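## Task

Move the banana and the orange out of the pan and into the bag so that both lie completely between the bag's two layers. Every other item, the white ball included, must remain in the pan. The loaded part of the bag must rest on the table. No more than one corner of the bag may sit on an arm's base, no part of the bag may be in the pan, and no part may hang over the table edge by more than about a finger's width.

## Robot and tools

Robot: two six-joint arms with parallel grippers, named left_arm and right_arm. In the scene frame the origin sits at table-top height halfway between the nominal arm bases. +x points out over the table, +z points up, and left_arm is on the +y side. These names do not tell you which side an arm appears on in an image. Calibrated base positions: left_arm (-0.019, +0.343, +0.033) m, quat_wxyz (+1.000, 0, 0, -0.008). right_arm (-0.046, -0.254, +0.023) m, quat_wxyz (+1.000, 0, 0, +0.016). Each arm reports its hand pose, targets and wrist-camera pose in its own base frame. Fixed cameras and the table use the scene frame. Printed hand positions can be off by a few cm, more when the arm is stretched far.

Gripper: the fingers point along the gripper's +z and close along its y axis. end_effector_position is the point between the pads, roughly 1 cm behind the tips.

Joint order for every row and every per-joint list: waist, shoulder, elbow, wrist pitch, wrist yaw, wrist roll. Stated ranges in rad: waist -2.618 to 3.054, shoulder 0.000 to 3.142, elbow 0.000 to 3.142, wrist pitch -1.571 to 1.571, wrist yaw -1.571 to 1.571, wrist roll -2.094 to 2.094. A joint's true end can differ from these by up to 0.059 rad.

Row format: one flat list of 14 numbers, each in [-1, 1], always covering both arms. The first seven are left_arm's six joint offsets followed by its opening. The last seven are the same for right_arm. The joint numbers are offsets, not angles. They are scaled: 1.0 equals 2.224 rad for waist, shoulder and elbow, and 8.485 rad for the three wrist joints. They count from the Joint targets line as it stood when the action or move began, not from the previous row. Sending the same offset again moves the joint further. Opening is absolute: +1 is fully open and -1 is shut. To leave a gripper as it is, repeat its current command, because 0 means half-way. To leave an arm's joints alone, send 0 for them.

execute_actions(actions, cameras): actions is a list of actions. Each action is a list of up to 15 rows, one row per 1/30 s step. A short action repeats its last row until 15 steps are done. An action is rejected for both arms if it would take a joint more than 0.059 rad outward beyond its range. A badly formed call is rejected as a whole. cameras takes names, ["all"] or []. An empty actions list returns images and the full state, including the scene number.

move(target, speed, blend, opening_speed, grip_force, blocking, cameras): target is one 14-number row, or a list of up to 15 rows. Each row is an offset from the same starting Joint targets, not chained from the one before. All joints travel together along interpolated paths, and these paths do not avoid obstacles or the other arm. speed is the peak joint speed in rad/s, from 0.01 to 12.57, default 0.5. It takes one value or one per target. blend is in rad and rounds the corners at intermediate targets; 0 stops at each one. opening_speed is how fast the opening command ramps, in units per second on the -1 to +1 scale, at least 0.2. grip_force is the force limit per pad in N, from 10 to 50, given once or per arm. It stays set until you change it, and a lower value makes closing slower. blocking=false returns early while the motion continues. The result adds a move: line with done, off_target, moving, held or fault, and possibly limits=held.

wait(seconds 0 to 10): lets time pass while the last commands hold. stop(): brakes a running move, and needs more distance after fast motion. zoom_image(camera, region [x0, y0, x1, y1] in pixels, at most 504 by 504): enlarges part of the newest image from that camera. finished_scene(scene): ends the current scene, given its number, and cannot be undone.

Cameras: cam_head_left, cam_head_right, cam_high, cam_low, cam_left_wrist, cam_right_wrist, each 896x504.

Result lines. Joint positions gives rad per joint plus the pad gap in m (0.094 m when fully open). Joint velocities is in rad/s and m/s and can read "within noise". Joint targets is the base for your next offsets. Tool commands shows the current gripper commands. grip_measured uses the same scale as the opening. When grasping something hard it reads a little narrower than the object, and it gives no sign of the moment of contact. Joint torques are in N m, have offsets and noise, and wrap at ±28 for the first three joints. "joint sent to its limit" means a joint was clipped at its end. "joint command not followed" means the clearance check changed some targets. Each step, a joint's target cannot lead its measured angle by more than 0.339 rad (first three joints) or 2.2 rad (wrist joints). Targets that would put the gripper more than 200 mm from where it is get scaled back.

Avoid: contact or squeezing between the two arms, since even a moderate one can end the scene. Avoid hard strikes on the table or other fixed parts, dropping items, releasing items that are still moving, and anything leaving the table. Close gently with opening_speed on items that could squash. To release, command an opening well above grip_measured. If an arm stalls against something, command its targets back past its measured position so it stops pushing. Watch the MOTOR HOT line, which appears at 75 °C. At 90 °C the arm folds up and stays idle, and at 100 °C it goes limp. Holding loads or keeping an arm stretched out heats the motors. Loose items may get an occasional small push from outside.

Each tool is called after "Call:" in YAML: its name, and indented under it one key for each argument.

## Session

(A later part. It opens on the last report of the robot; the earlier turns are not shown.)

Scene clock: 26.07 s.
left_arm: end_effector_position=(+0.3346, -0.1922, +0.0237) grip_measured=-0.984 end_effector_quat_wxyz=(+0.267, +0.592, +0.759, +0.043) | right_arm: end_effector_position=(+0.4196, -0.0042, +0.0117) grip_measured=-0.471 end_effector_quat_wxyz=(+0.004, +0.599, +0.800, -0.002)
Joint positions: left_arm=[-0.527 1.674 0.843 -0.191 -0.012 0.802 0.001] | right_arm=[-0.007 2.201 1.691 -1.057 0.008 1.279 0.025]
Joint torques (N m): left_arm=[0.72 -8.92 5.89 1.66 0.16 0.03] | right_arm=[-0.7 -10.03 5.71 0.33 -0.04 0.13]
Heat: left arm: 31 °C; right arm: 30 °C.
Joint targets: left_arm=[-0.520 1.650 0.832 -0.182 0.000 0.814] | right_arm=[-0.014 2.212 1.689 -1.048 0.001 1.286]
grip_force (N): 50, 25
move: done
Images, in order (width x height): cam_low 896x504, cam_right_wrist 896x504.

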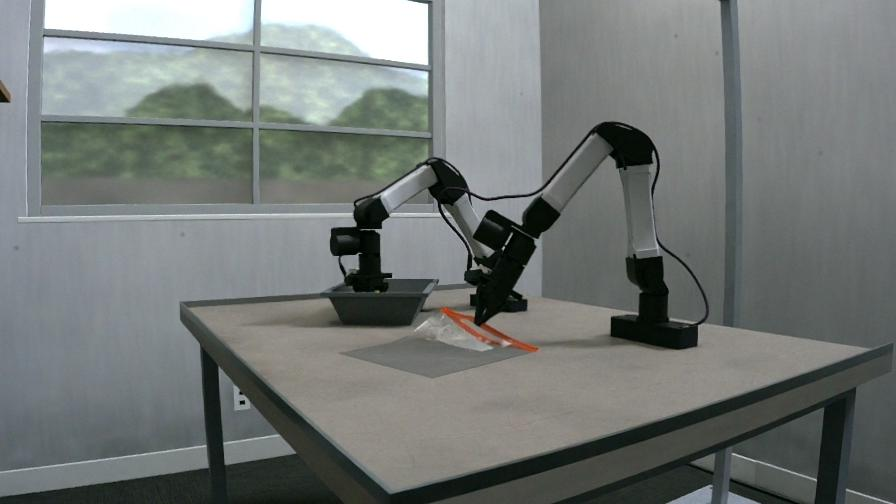

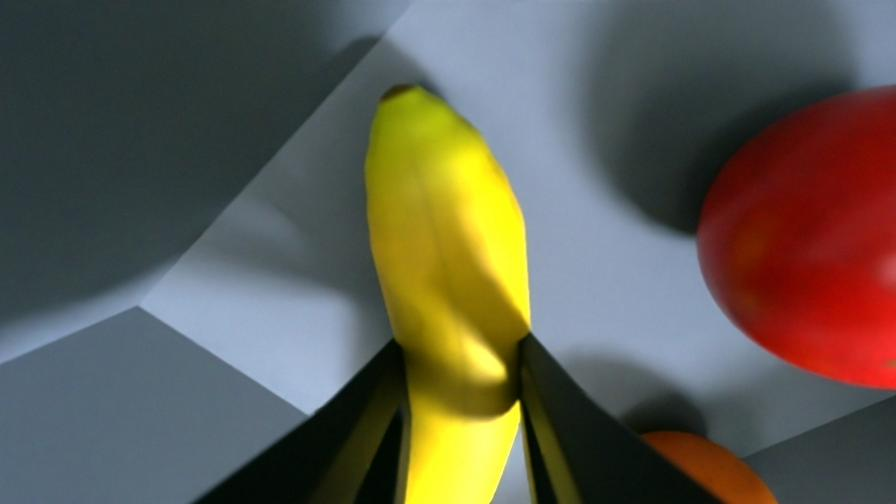

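Call:
zoom_image:
  camera: "cam_low"
  region: [330, 180, 630, 390]

Call:
move:
  target: [0,0,0,0,0,0,-1, 0,-0.0018,0.2,-0.0544,0,0,-0.48]
  speed: 0.35
  cameras: ["all"]

Call:
zoom_image:
  camera: "cam_head_left"
  region: [240, 180, 540, 340]

Call:
zoom_image:
  camera: "cam_high"
  region: [240, 150, 640, 400]

Scaled by 1.680 from the camera's 896x504 image, which has a finer 1280x720 frame.

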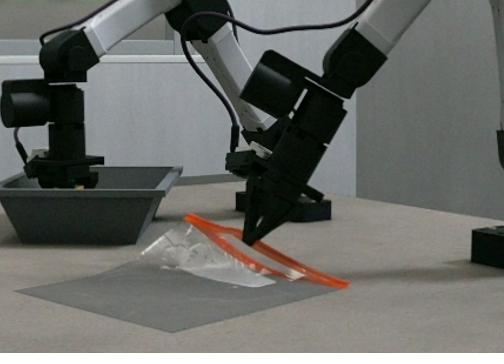

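Scene clock: 29.47 s.
left_arm: end_effector_position=(+0.3346, -0.1922, +0.0237) grip_measured=-0.984 end_effector_quat_wxyz=(+0.267, +0.592, +0.759, +0.043) | right_arm: end_effector_position=(+0.4197, -0.0042, +0.1166) grip_measured=-0.471 end_effector_quat_wxyz=(-0.006, +0.599, +0.800, -0.009)
Joint positions: left_arm=[-0.527 1.674 0.843 -0.191 -0.012 0.802 0.001] | right_arm=[-0.007 2.201 2.11 -1.501 0.008 1.279 0.025]
Joint torques (N m): left_arm=[0.68 -8.92 5.89 1.65 0.14 0.03] | right_arm=[-0.69 -10.47 8.17 0.09 -0.04 0.13]
Heat: left arm: 32 °C; right arm: 30 °C.
Joint targets: left_arm=[-0.520 1.650 0.832 -0.182 0.000 0.814] | right_arm=[-0.014 2.208 2.134 -1.509 0.001 1.286]
grip_force (N): 50, 25
move: done

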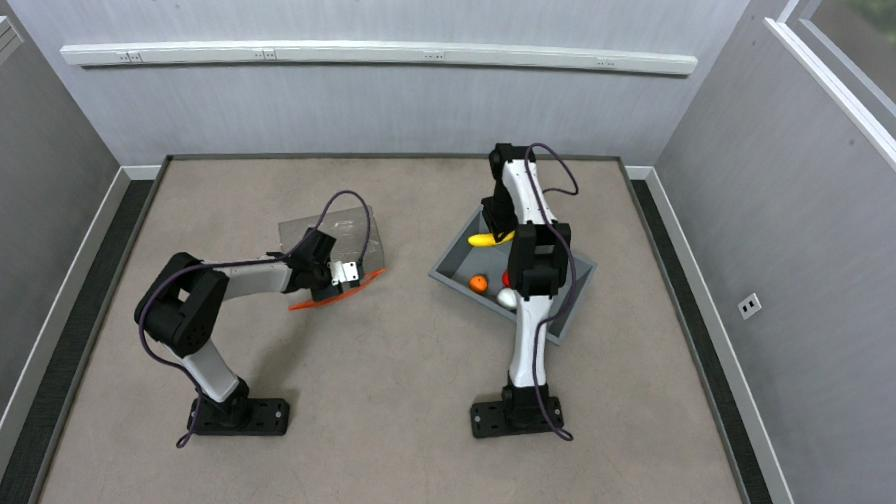

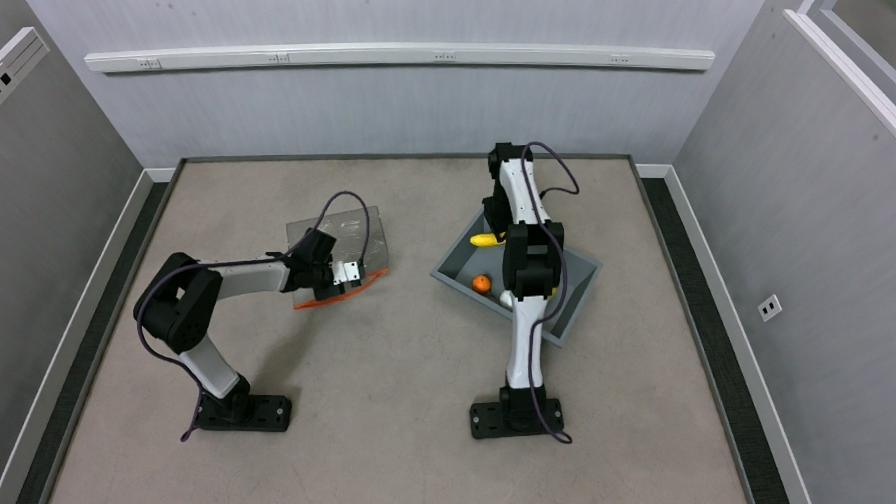

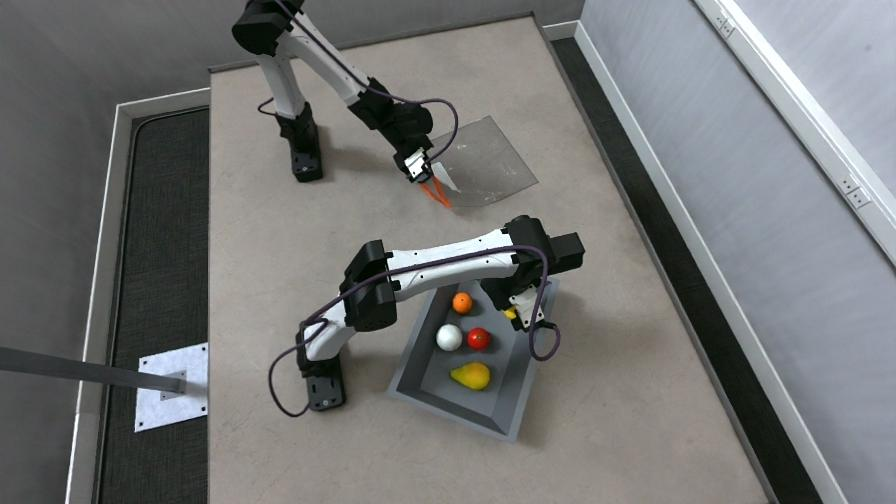

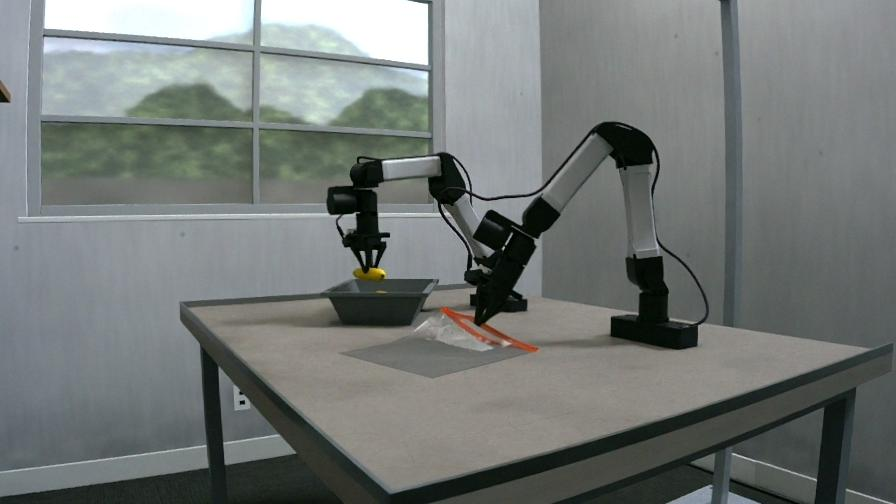

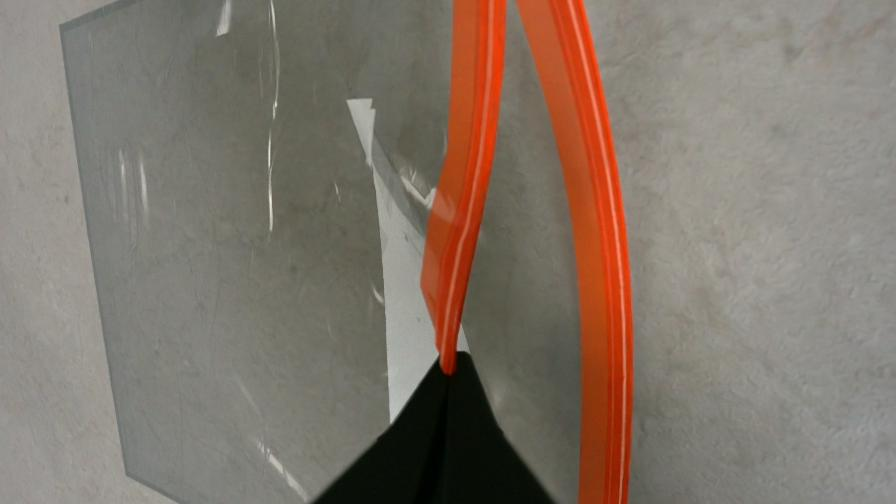

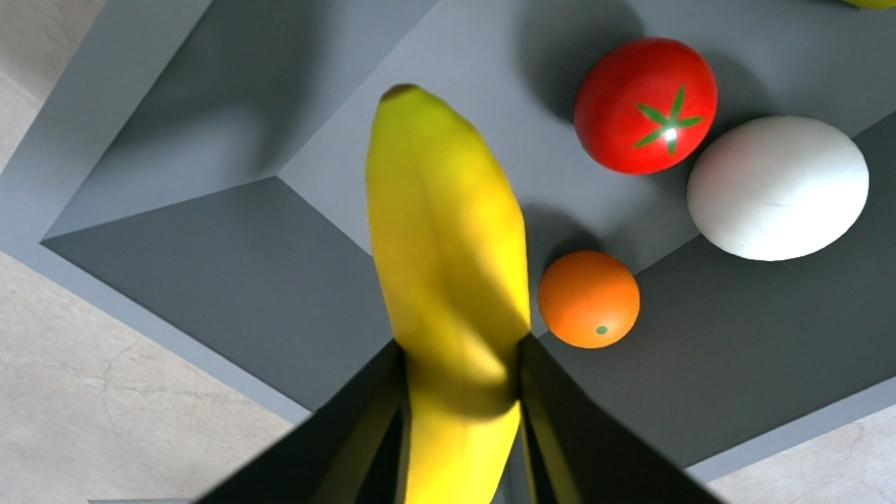

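Scaled by 1.680 from the camera's 896x504 image, which has a finer 1280x720 frame.

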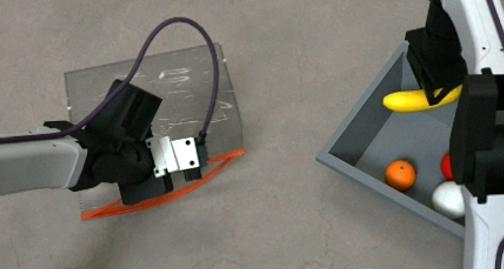

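Scaled by 1.260 from the camera's 896x504 image, which has a finer 1280x720 frame.

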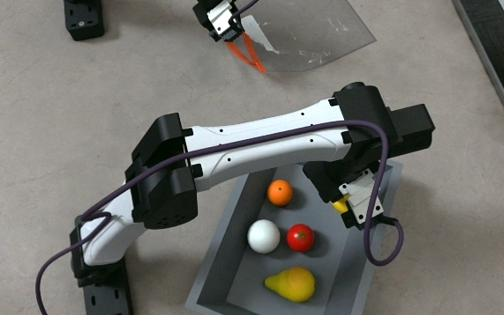

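Call:
move:
  target:
    - [0.0184,0.0258,0.0948,-0.0299,0,-0.0606,-1, 0.1862,-0.161,-0.2401,0.0541,0.0177,0.0311,-0.48]
    - [0.0184,0.0258,0.0948,-0.0299,0,-0.0606,-1, 0.46,-0.2336,-0.5522,0.1821,0.0555,0.0805,-0.48]
  speed: 0.6
  blend: 0.12
  cameras: ["all"]

Call:
zoom_image:
  camera: "cam_head_left"
  region: [240, 180, 440, 340]

Call:
zoom_image:
  camera: "cam_high"
  region: [340, 90, 560, 260]

Call:
zoom_image:
  camera: "cam_low"
  region: [330, 180, 630, 390]

Scene clock: 34.90 s.
left_arm: end_effector_position=(+0.3502, -0.1828, +0.0500) grip_measured=-0.984 end_effector_quat_wxyz=(+0.236, +0.376, +0.896, -0.015) | right_arm: end_effector_position=(+0.2963, +0.3235, +0.0696) grip_measured=-0.471 end_effector_quat_wxyz=(+0.241, +0.491, +0.763, +0.344)
Joint positions: left_arm=[-0.486 1.692 1.02 -0.422 -0.012 0.311 0.001] | right_arm=[1.006 1.73 0.908 0.016 0.458 1.962 0.025]
Joint torques (N m): left_arm=[0.79 -6.31 9.55 1.29 0.13 -0.16] | right_arm=[0.34 -11.19 6.06 1.63 0.28 0.08]
Heat: left arm: 32 °C; right arm: 32 °C.
Joint targets: left_arm=[-0.479 1.707 1.043 -0.435 0.000 0.300] | right_arm=[1.009 1.688 0.905 0.036 0.471 1.969]
grip_force (N): 50, 25
move: off_target (right_arm); right_arm: the shoulder is farthest, 0.041 rad from its target

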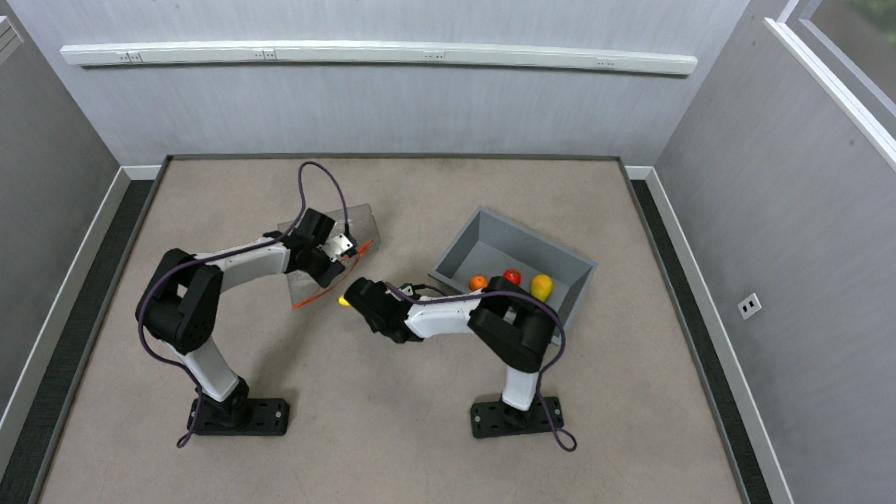

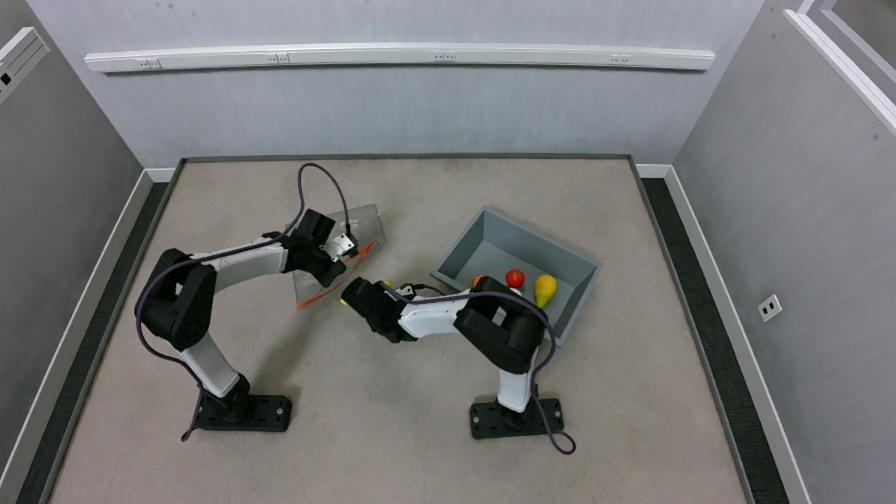

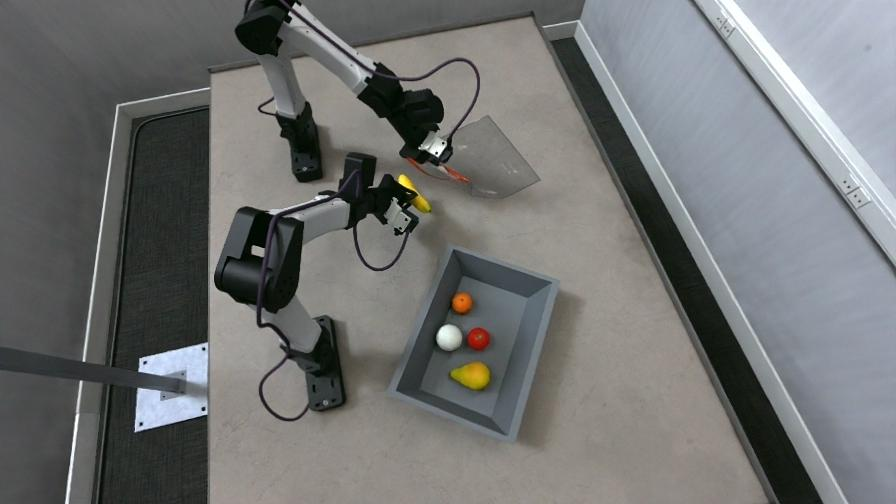

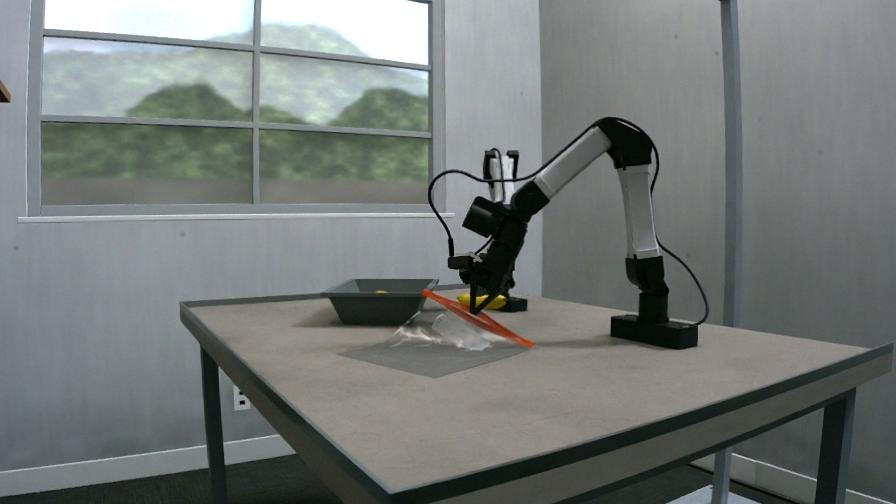

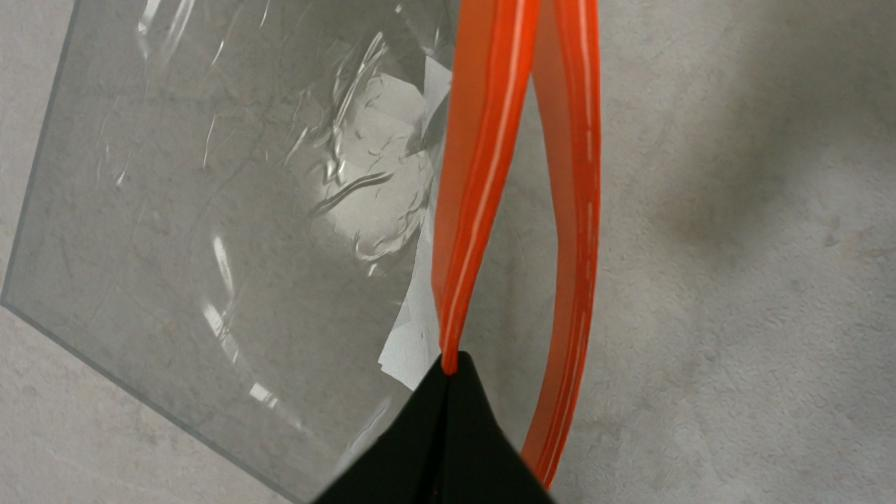

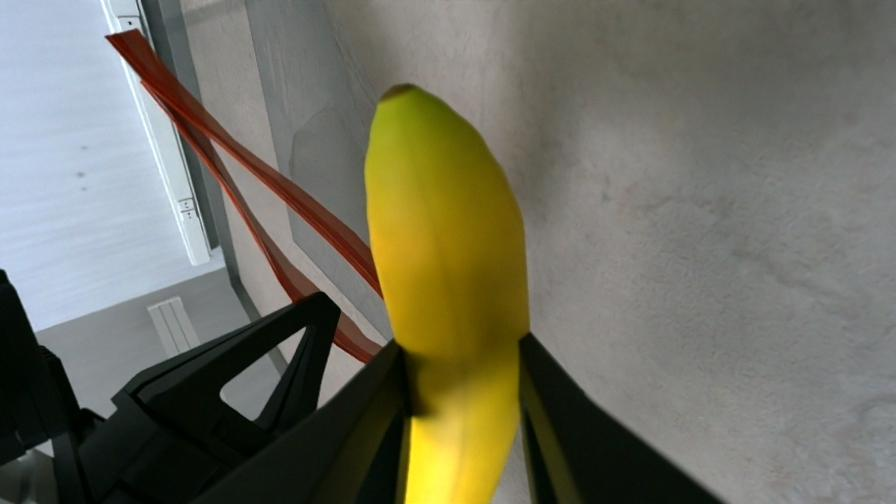

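Scaled by 2.520 from the camera's 896x504 image, which has a finer 1280x720 frame.

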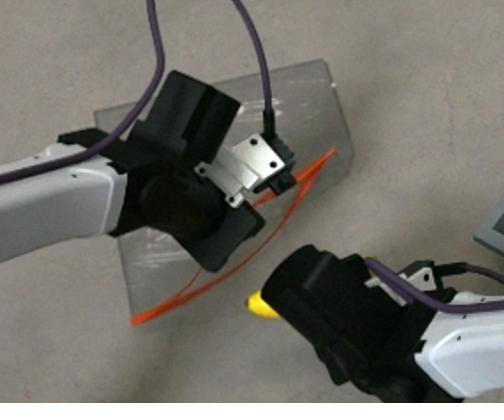

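Scaled by 2.291 from the camera's 896x504 image, which has a finer 1280x720 frame.

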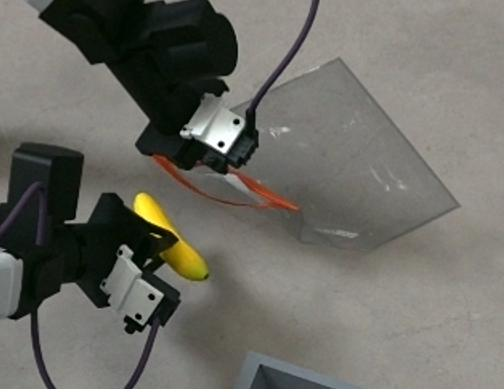

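Scaled by 1.680 from the camera's 896x504 image, which has a finer 1280x720 frame.

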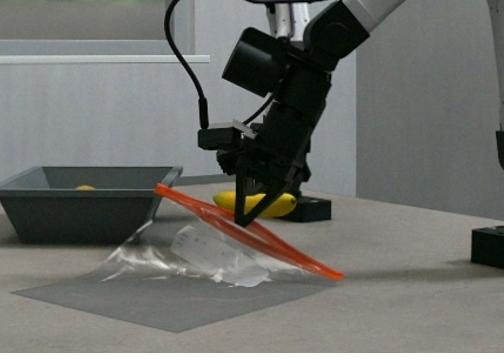

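Call:
move:
  target: [-0.0012,0.1436,0.202,-0.0626,0,-0.0073,-1, 0.0328,0.0031,0.0839,-0.0142,-0.0191,-0.3883,-0.48]
  speed: 1.5
  cameras: ["all"]

Call:
zoom_image:
  camera: "cam_head_left"
  region: [240, 180, 440, 340]

Call:
zoom_image:
  camera: "cam_low"
  region: [330, 180, 630, 390]

Scene clock: 41.13 s.
left_arm: end_effector_position=(+0.3482, -0.1818, +0.0318) grip_measured=-0.984 end_effector_quat_wxyz=(+0.041, +0.359, +0.933, +0.001) | right_arm: end_effector_position=(+0.2691, +0.3834, +0.1054) grip_measured=-0.471 end_effector_quat_wxyz=(-0.370, +0.821, -0.390, +0.192)
Joint positions: left_arm=[-0.486 2.007 1.471 -0.954 -0.012 0.249 0.001] | right_arm=[1.075 1.73 1.062 -0.089 0.319 -1.318 0.025]
Joint torques (N m): left_arm=[0.55 -8.43 8.99 0.45 0.13 -0.14] | right_arm=[0.64 -11.17 9.65 1.62 -0.04 0.11]
Heat: left arm: 32 °C; right arm: 33 °C.
Joint targets: left_arm=[-0.482 2.027 1.492 -0.966 0.000 0.237] | right_arm=[1.082 1.695 1.092 -0.085 0.309 -1.325]
grip_force (N): 50, 25
move: done

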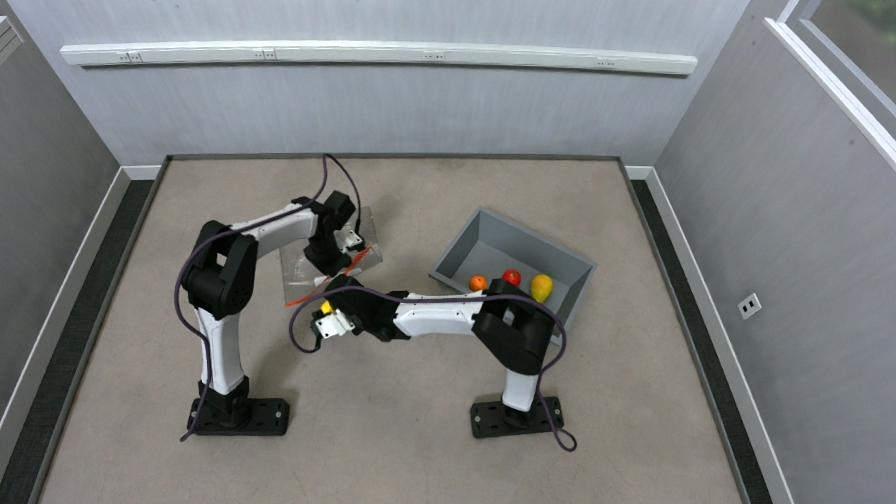

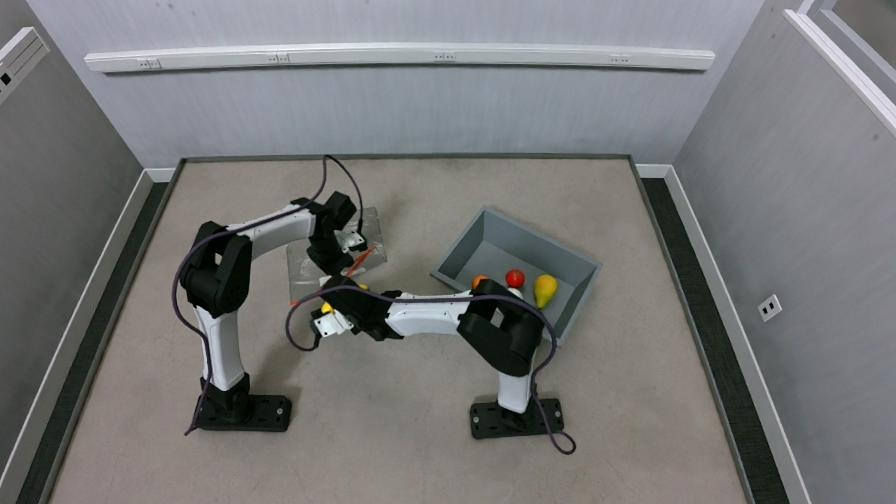

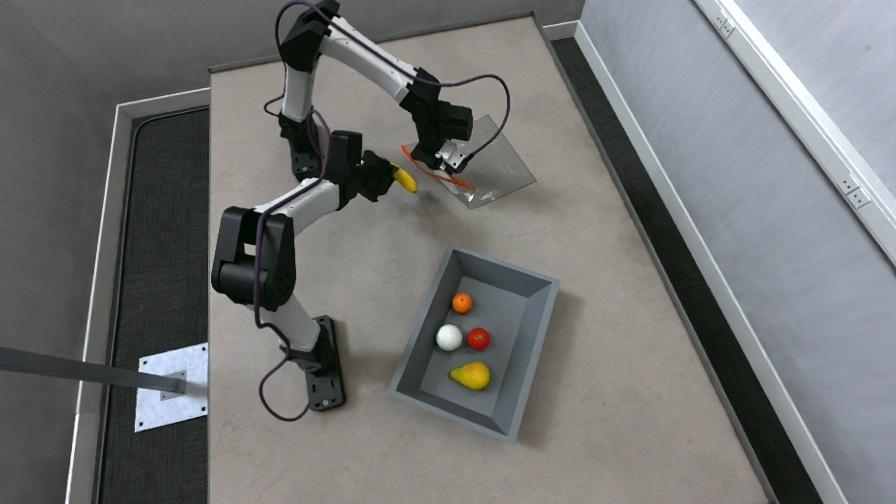

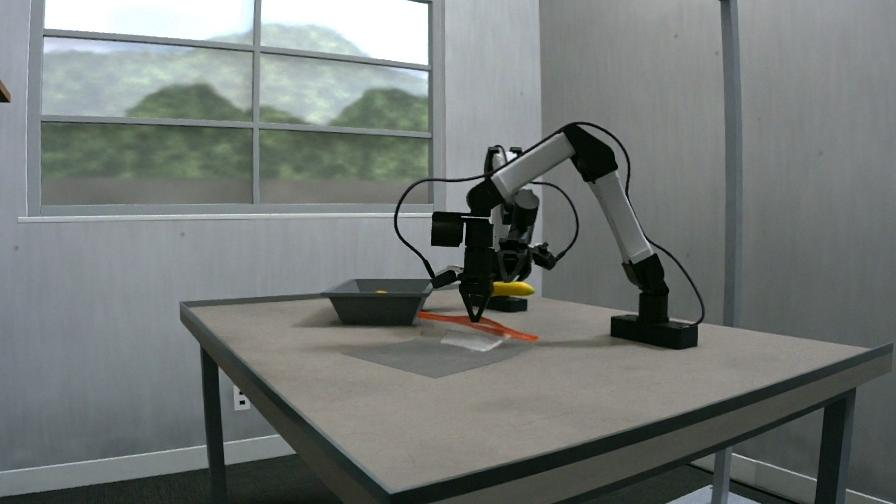

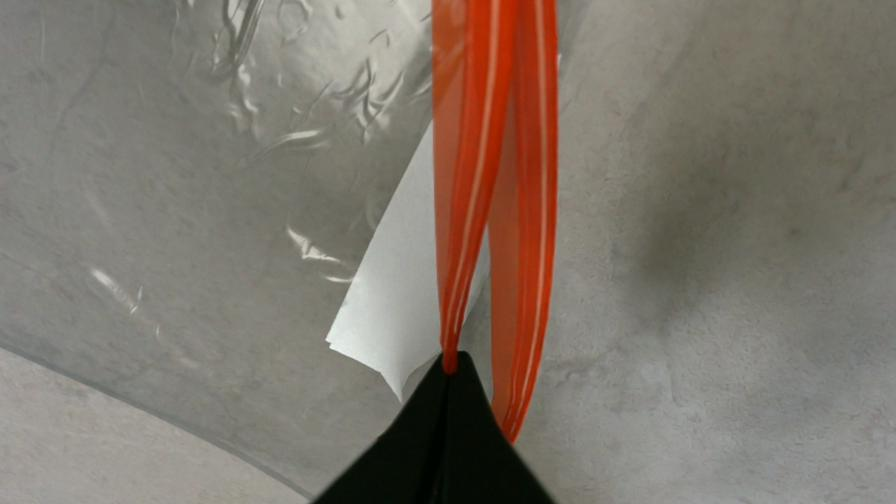

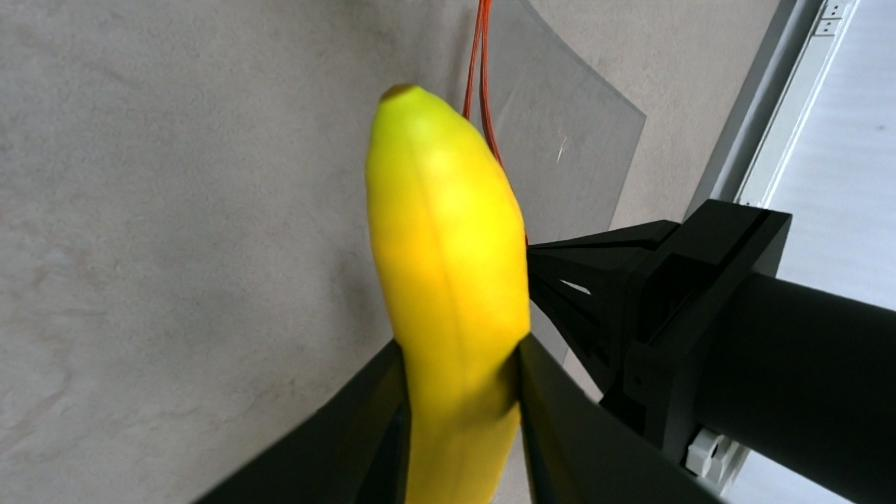

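Scaled by 2.520 from the camera's 896x504 image, which has a finer 1280x720 frame.

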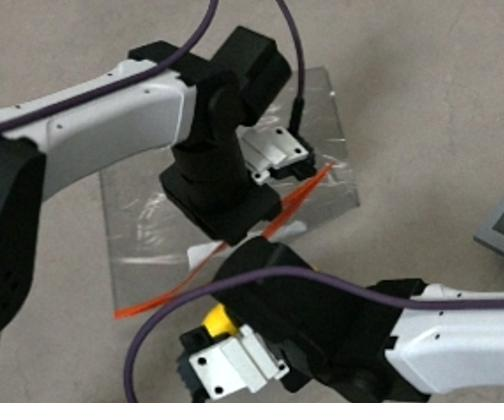

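Scaled by 1.680 from the camera's 896x504 image, which has a finer 1280x720 frame.

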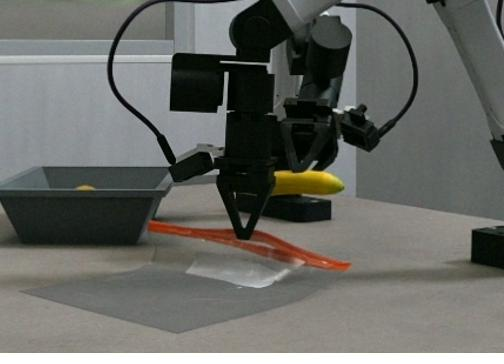

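Call:
move:
  target: [0.0504,0.0403,0.0471,-0.0017,0,0.0133,-1, 0,0,0,0,0,0,-0.48]
  speed: 0.25
  cameras: ["all"]

Call:
zoom_image:
  camera: "cam_head_left"
  region: [240, 180, 440, 340]

Call:
zoom_image:
  camera: "cam_low"
  region: [330, 180, 630, 390]

Scene clock: 42.80 s.
left_arm: end_effector_position=(+0.3874, -0.1480, +0.0242) grip_measured=-0.984 end_effector_quat_wxyz=(+0.040, +0.346, +0.937, +0.005) | right_arm: end_effector_position=(+0.2691, +0.3834, +0.1054) grip_measured=-0.471 end_effector_quat_wxyz=(-0.370, +0.821, -0.389, +0.192)
Joint positions: left_arm=[-0.37 2.097 1.575 -0.968 -0.012 0.339 0.001] | right_arm=[1.075 1.73 1.062 -0.089 0.319 -1.319 0.025]
Joint torques (N m): left_arm=[0.2 -9.2 9.06 0.43 0.13 0.04] | right_arm=[0.66 -11.18 9.66 1.62 -0.04 0.03]
Heat: left arm: 32 °C; right arm: 33 °C.
Joint targets: left_arm=[-0.370 2.116 1.597 -0.981 0.000 0.350] | right_arm=[1.082 1.695 1.092 -0.085 0.309 -1.326]
grip_force (N): 50, 25
move: done

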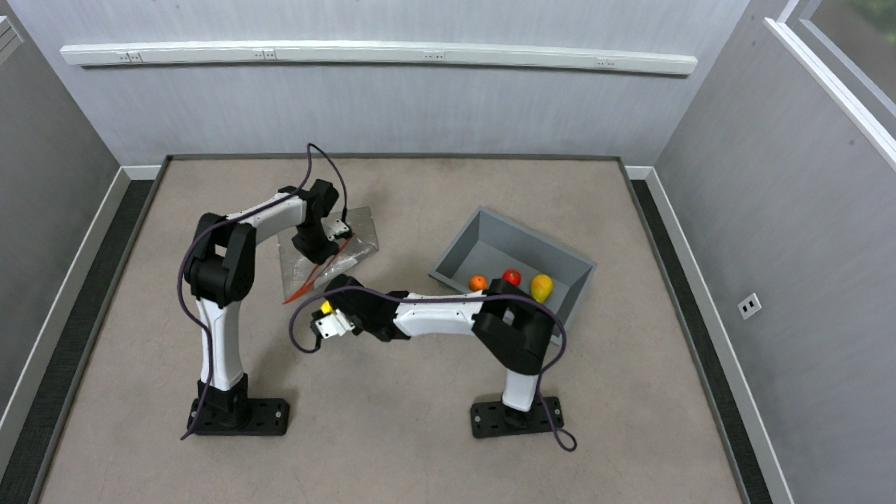

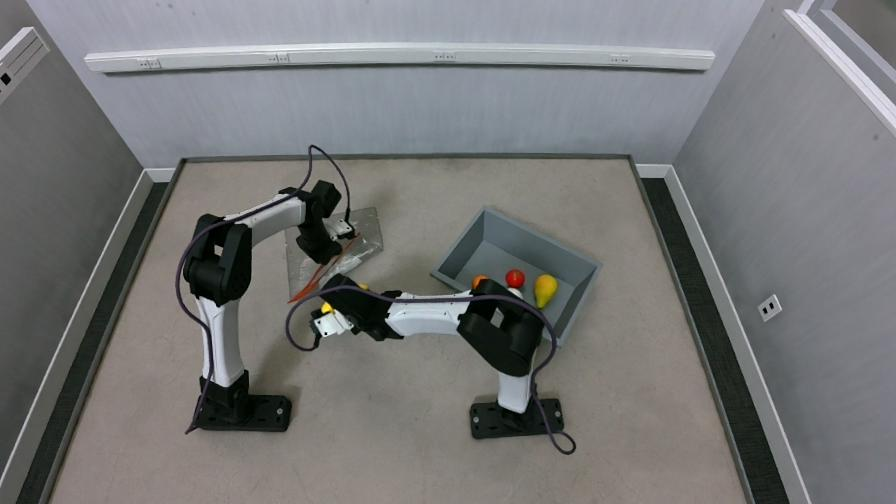

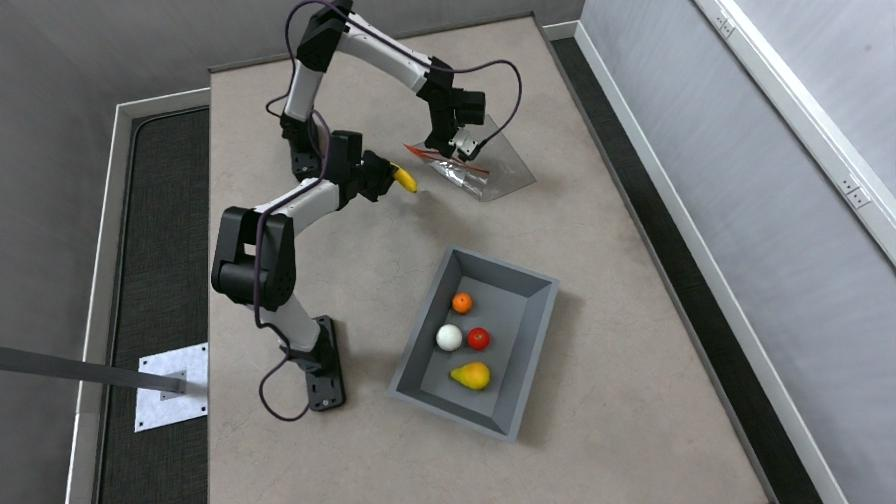

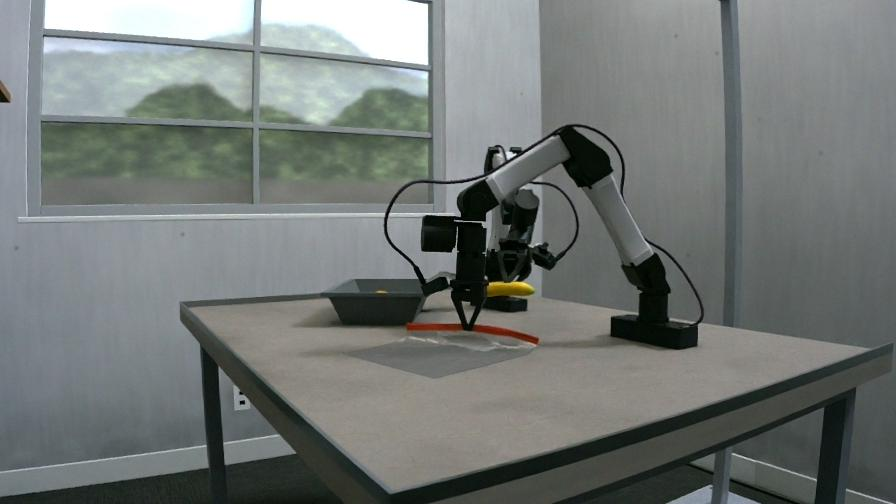

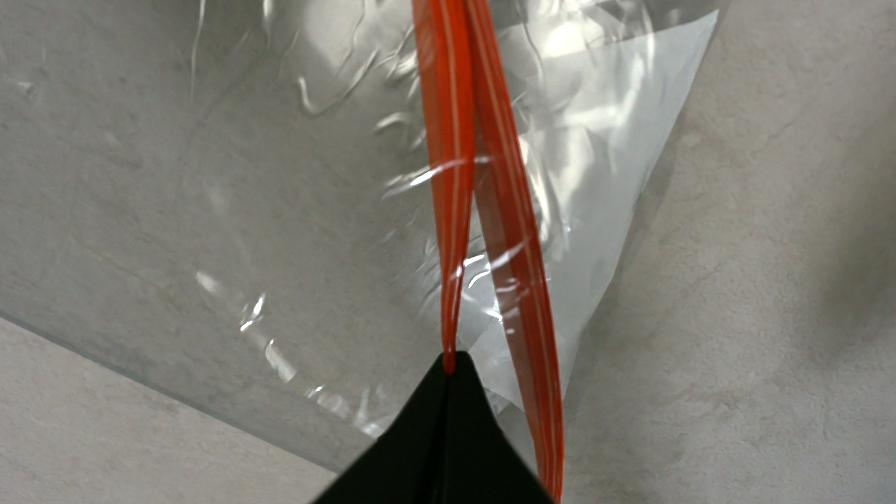

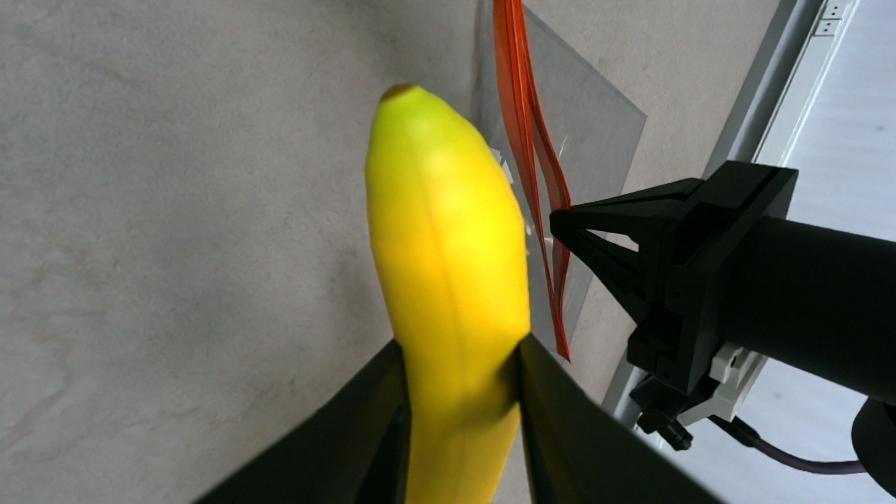

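Scaled by 2.520 from the camera's 896x504 image, which has a finer 1280x720 frame.

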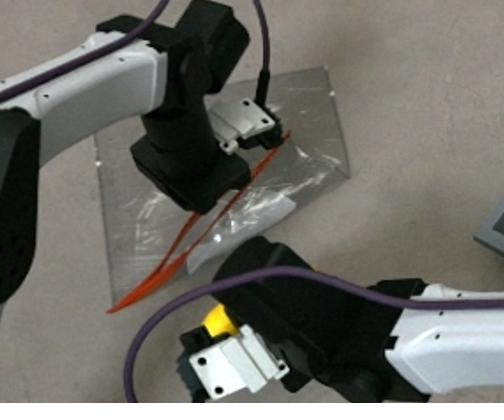

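Scaled by 1.680 from the camera's 896x504 image, which has a finer 1280x720 frame.

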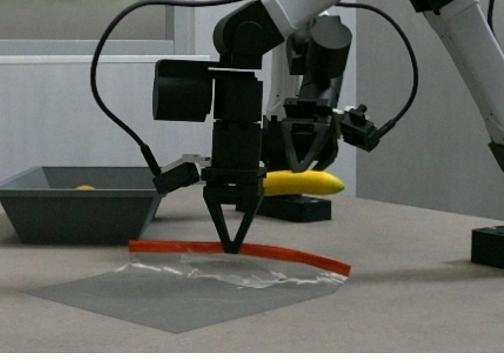

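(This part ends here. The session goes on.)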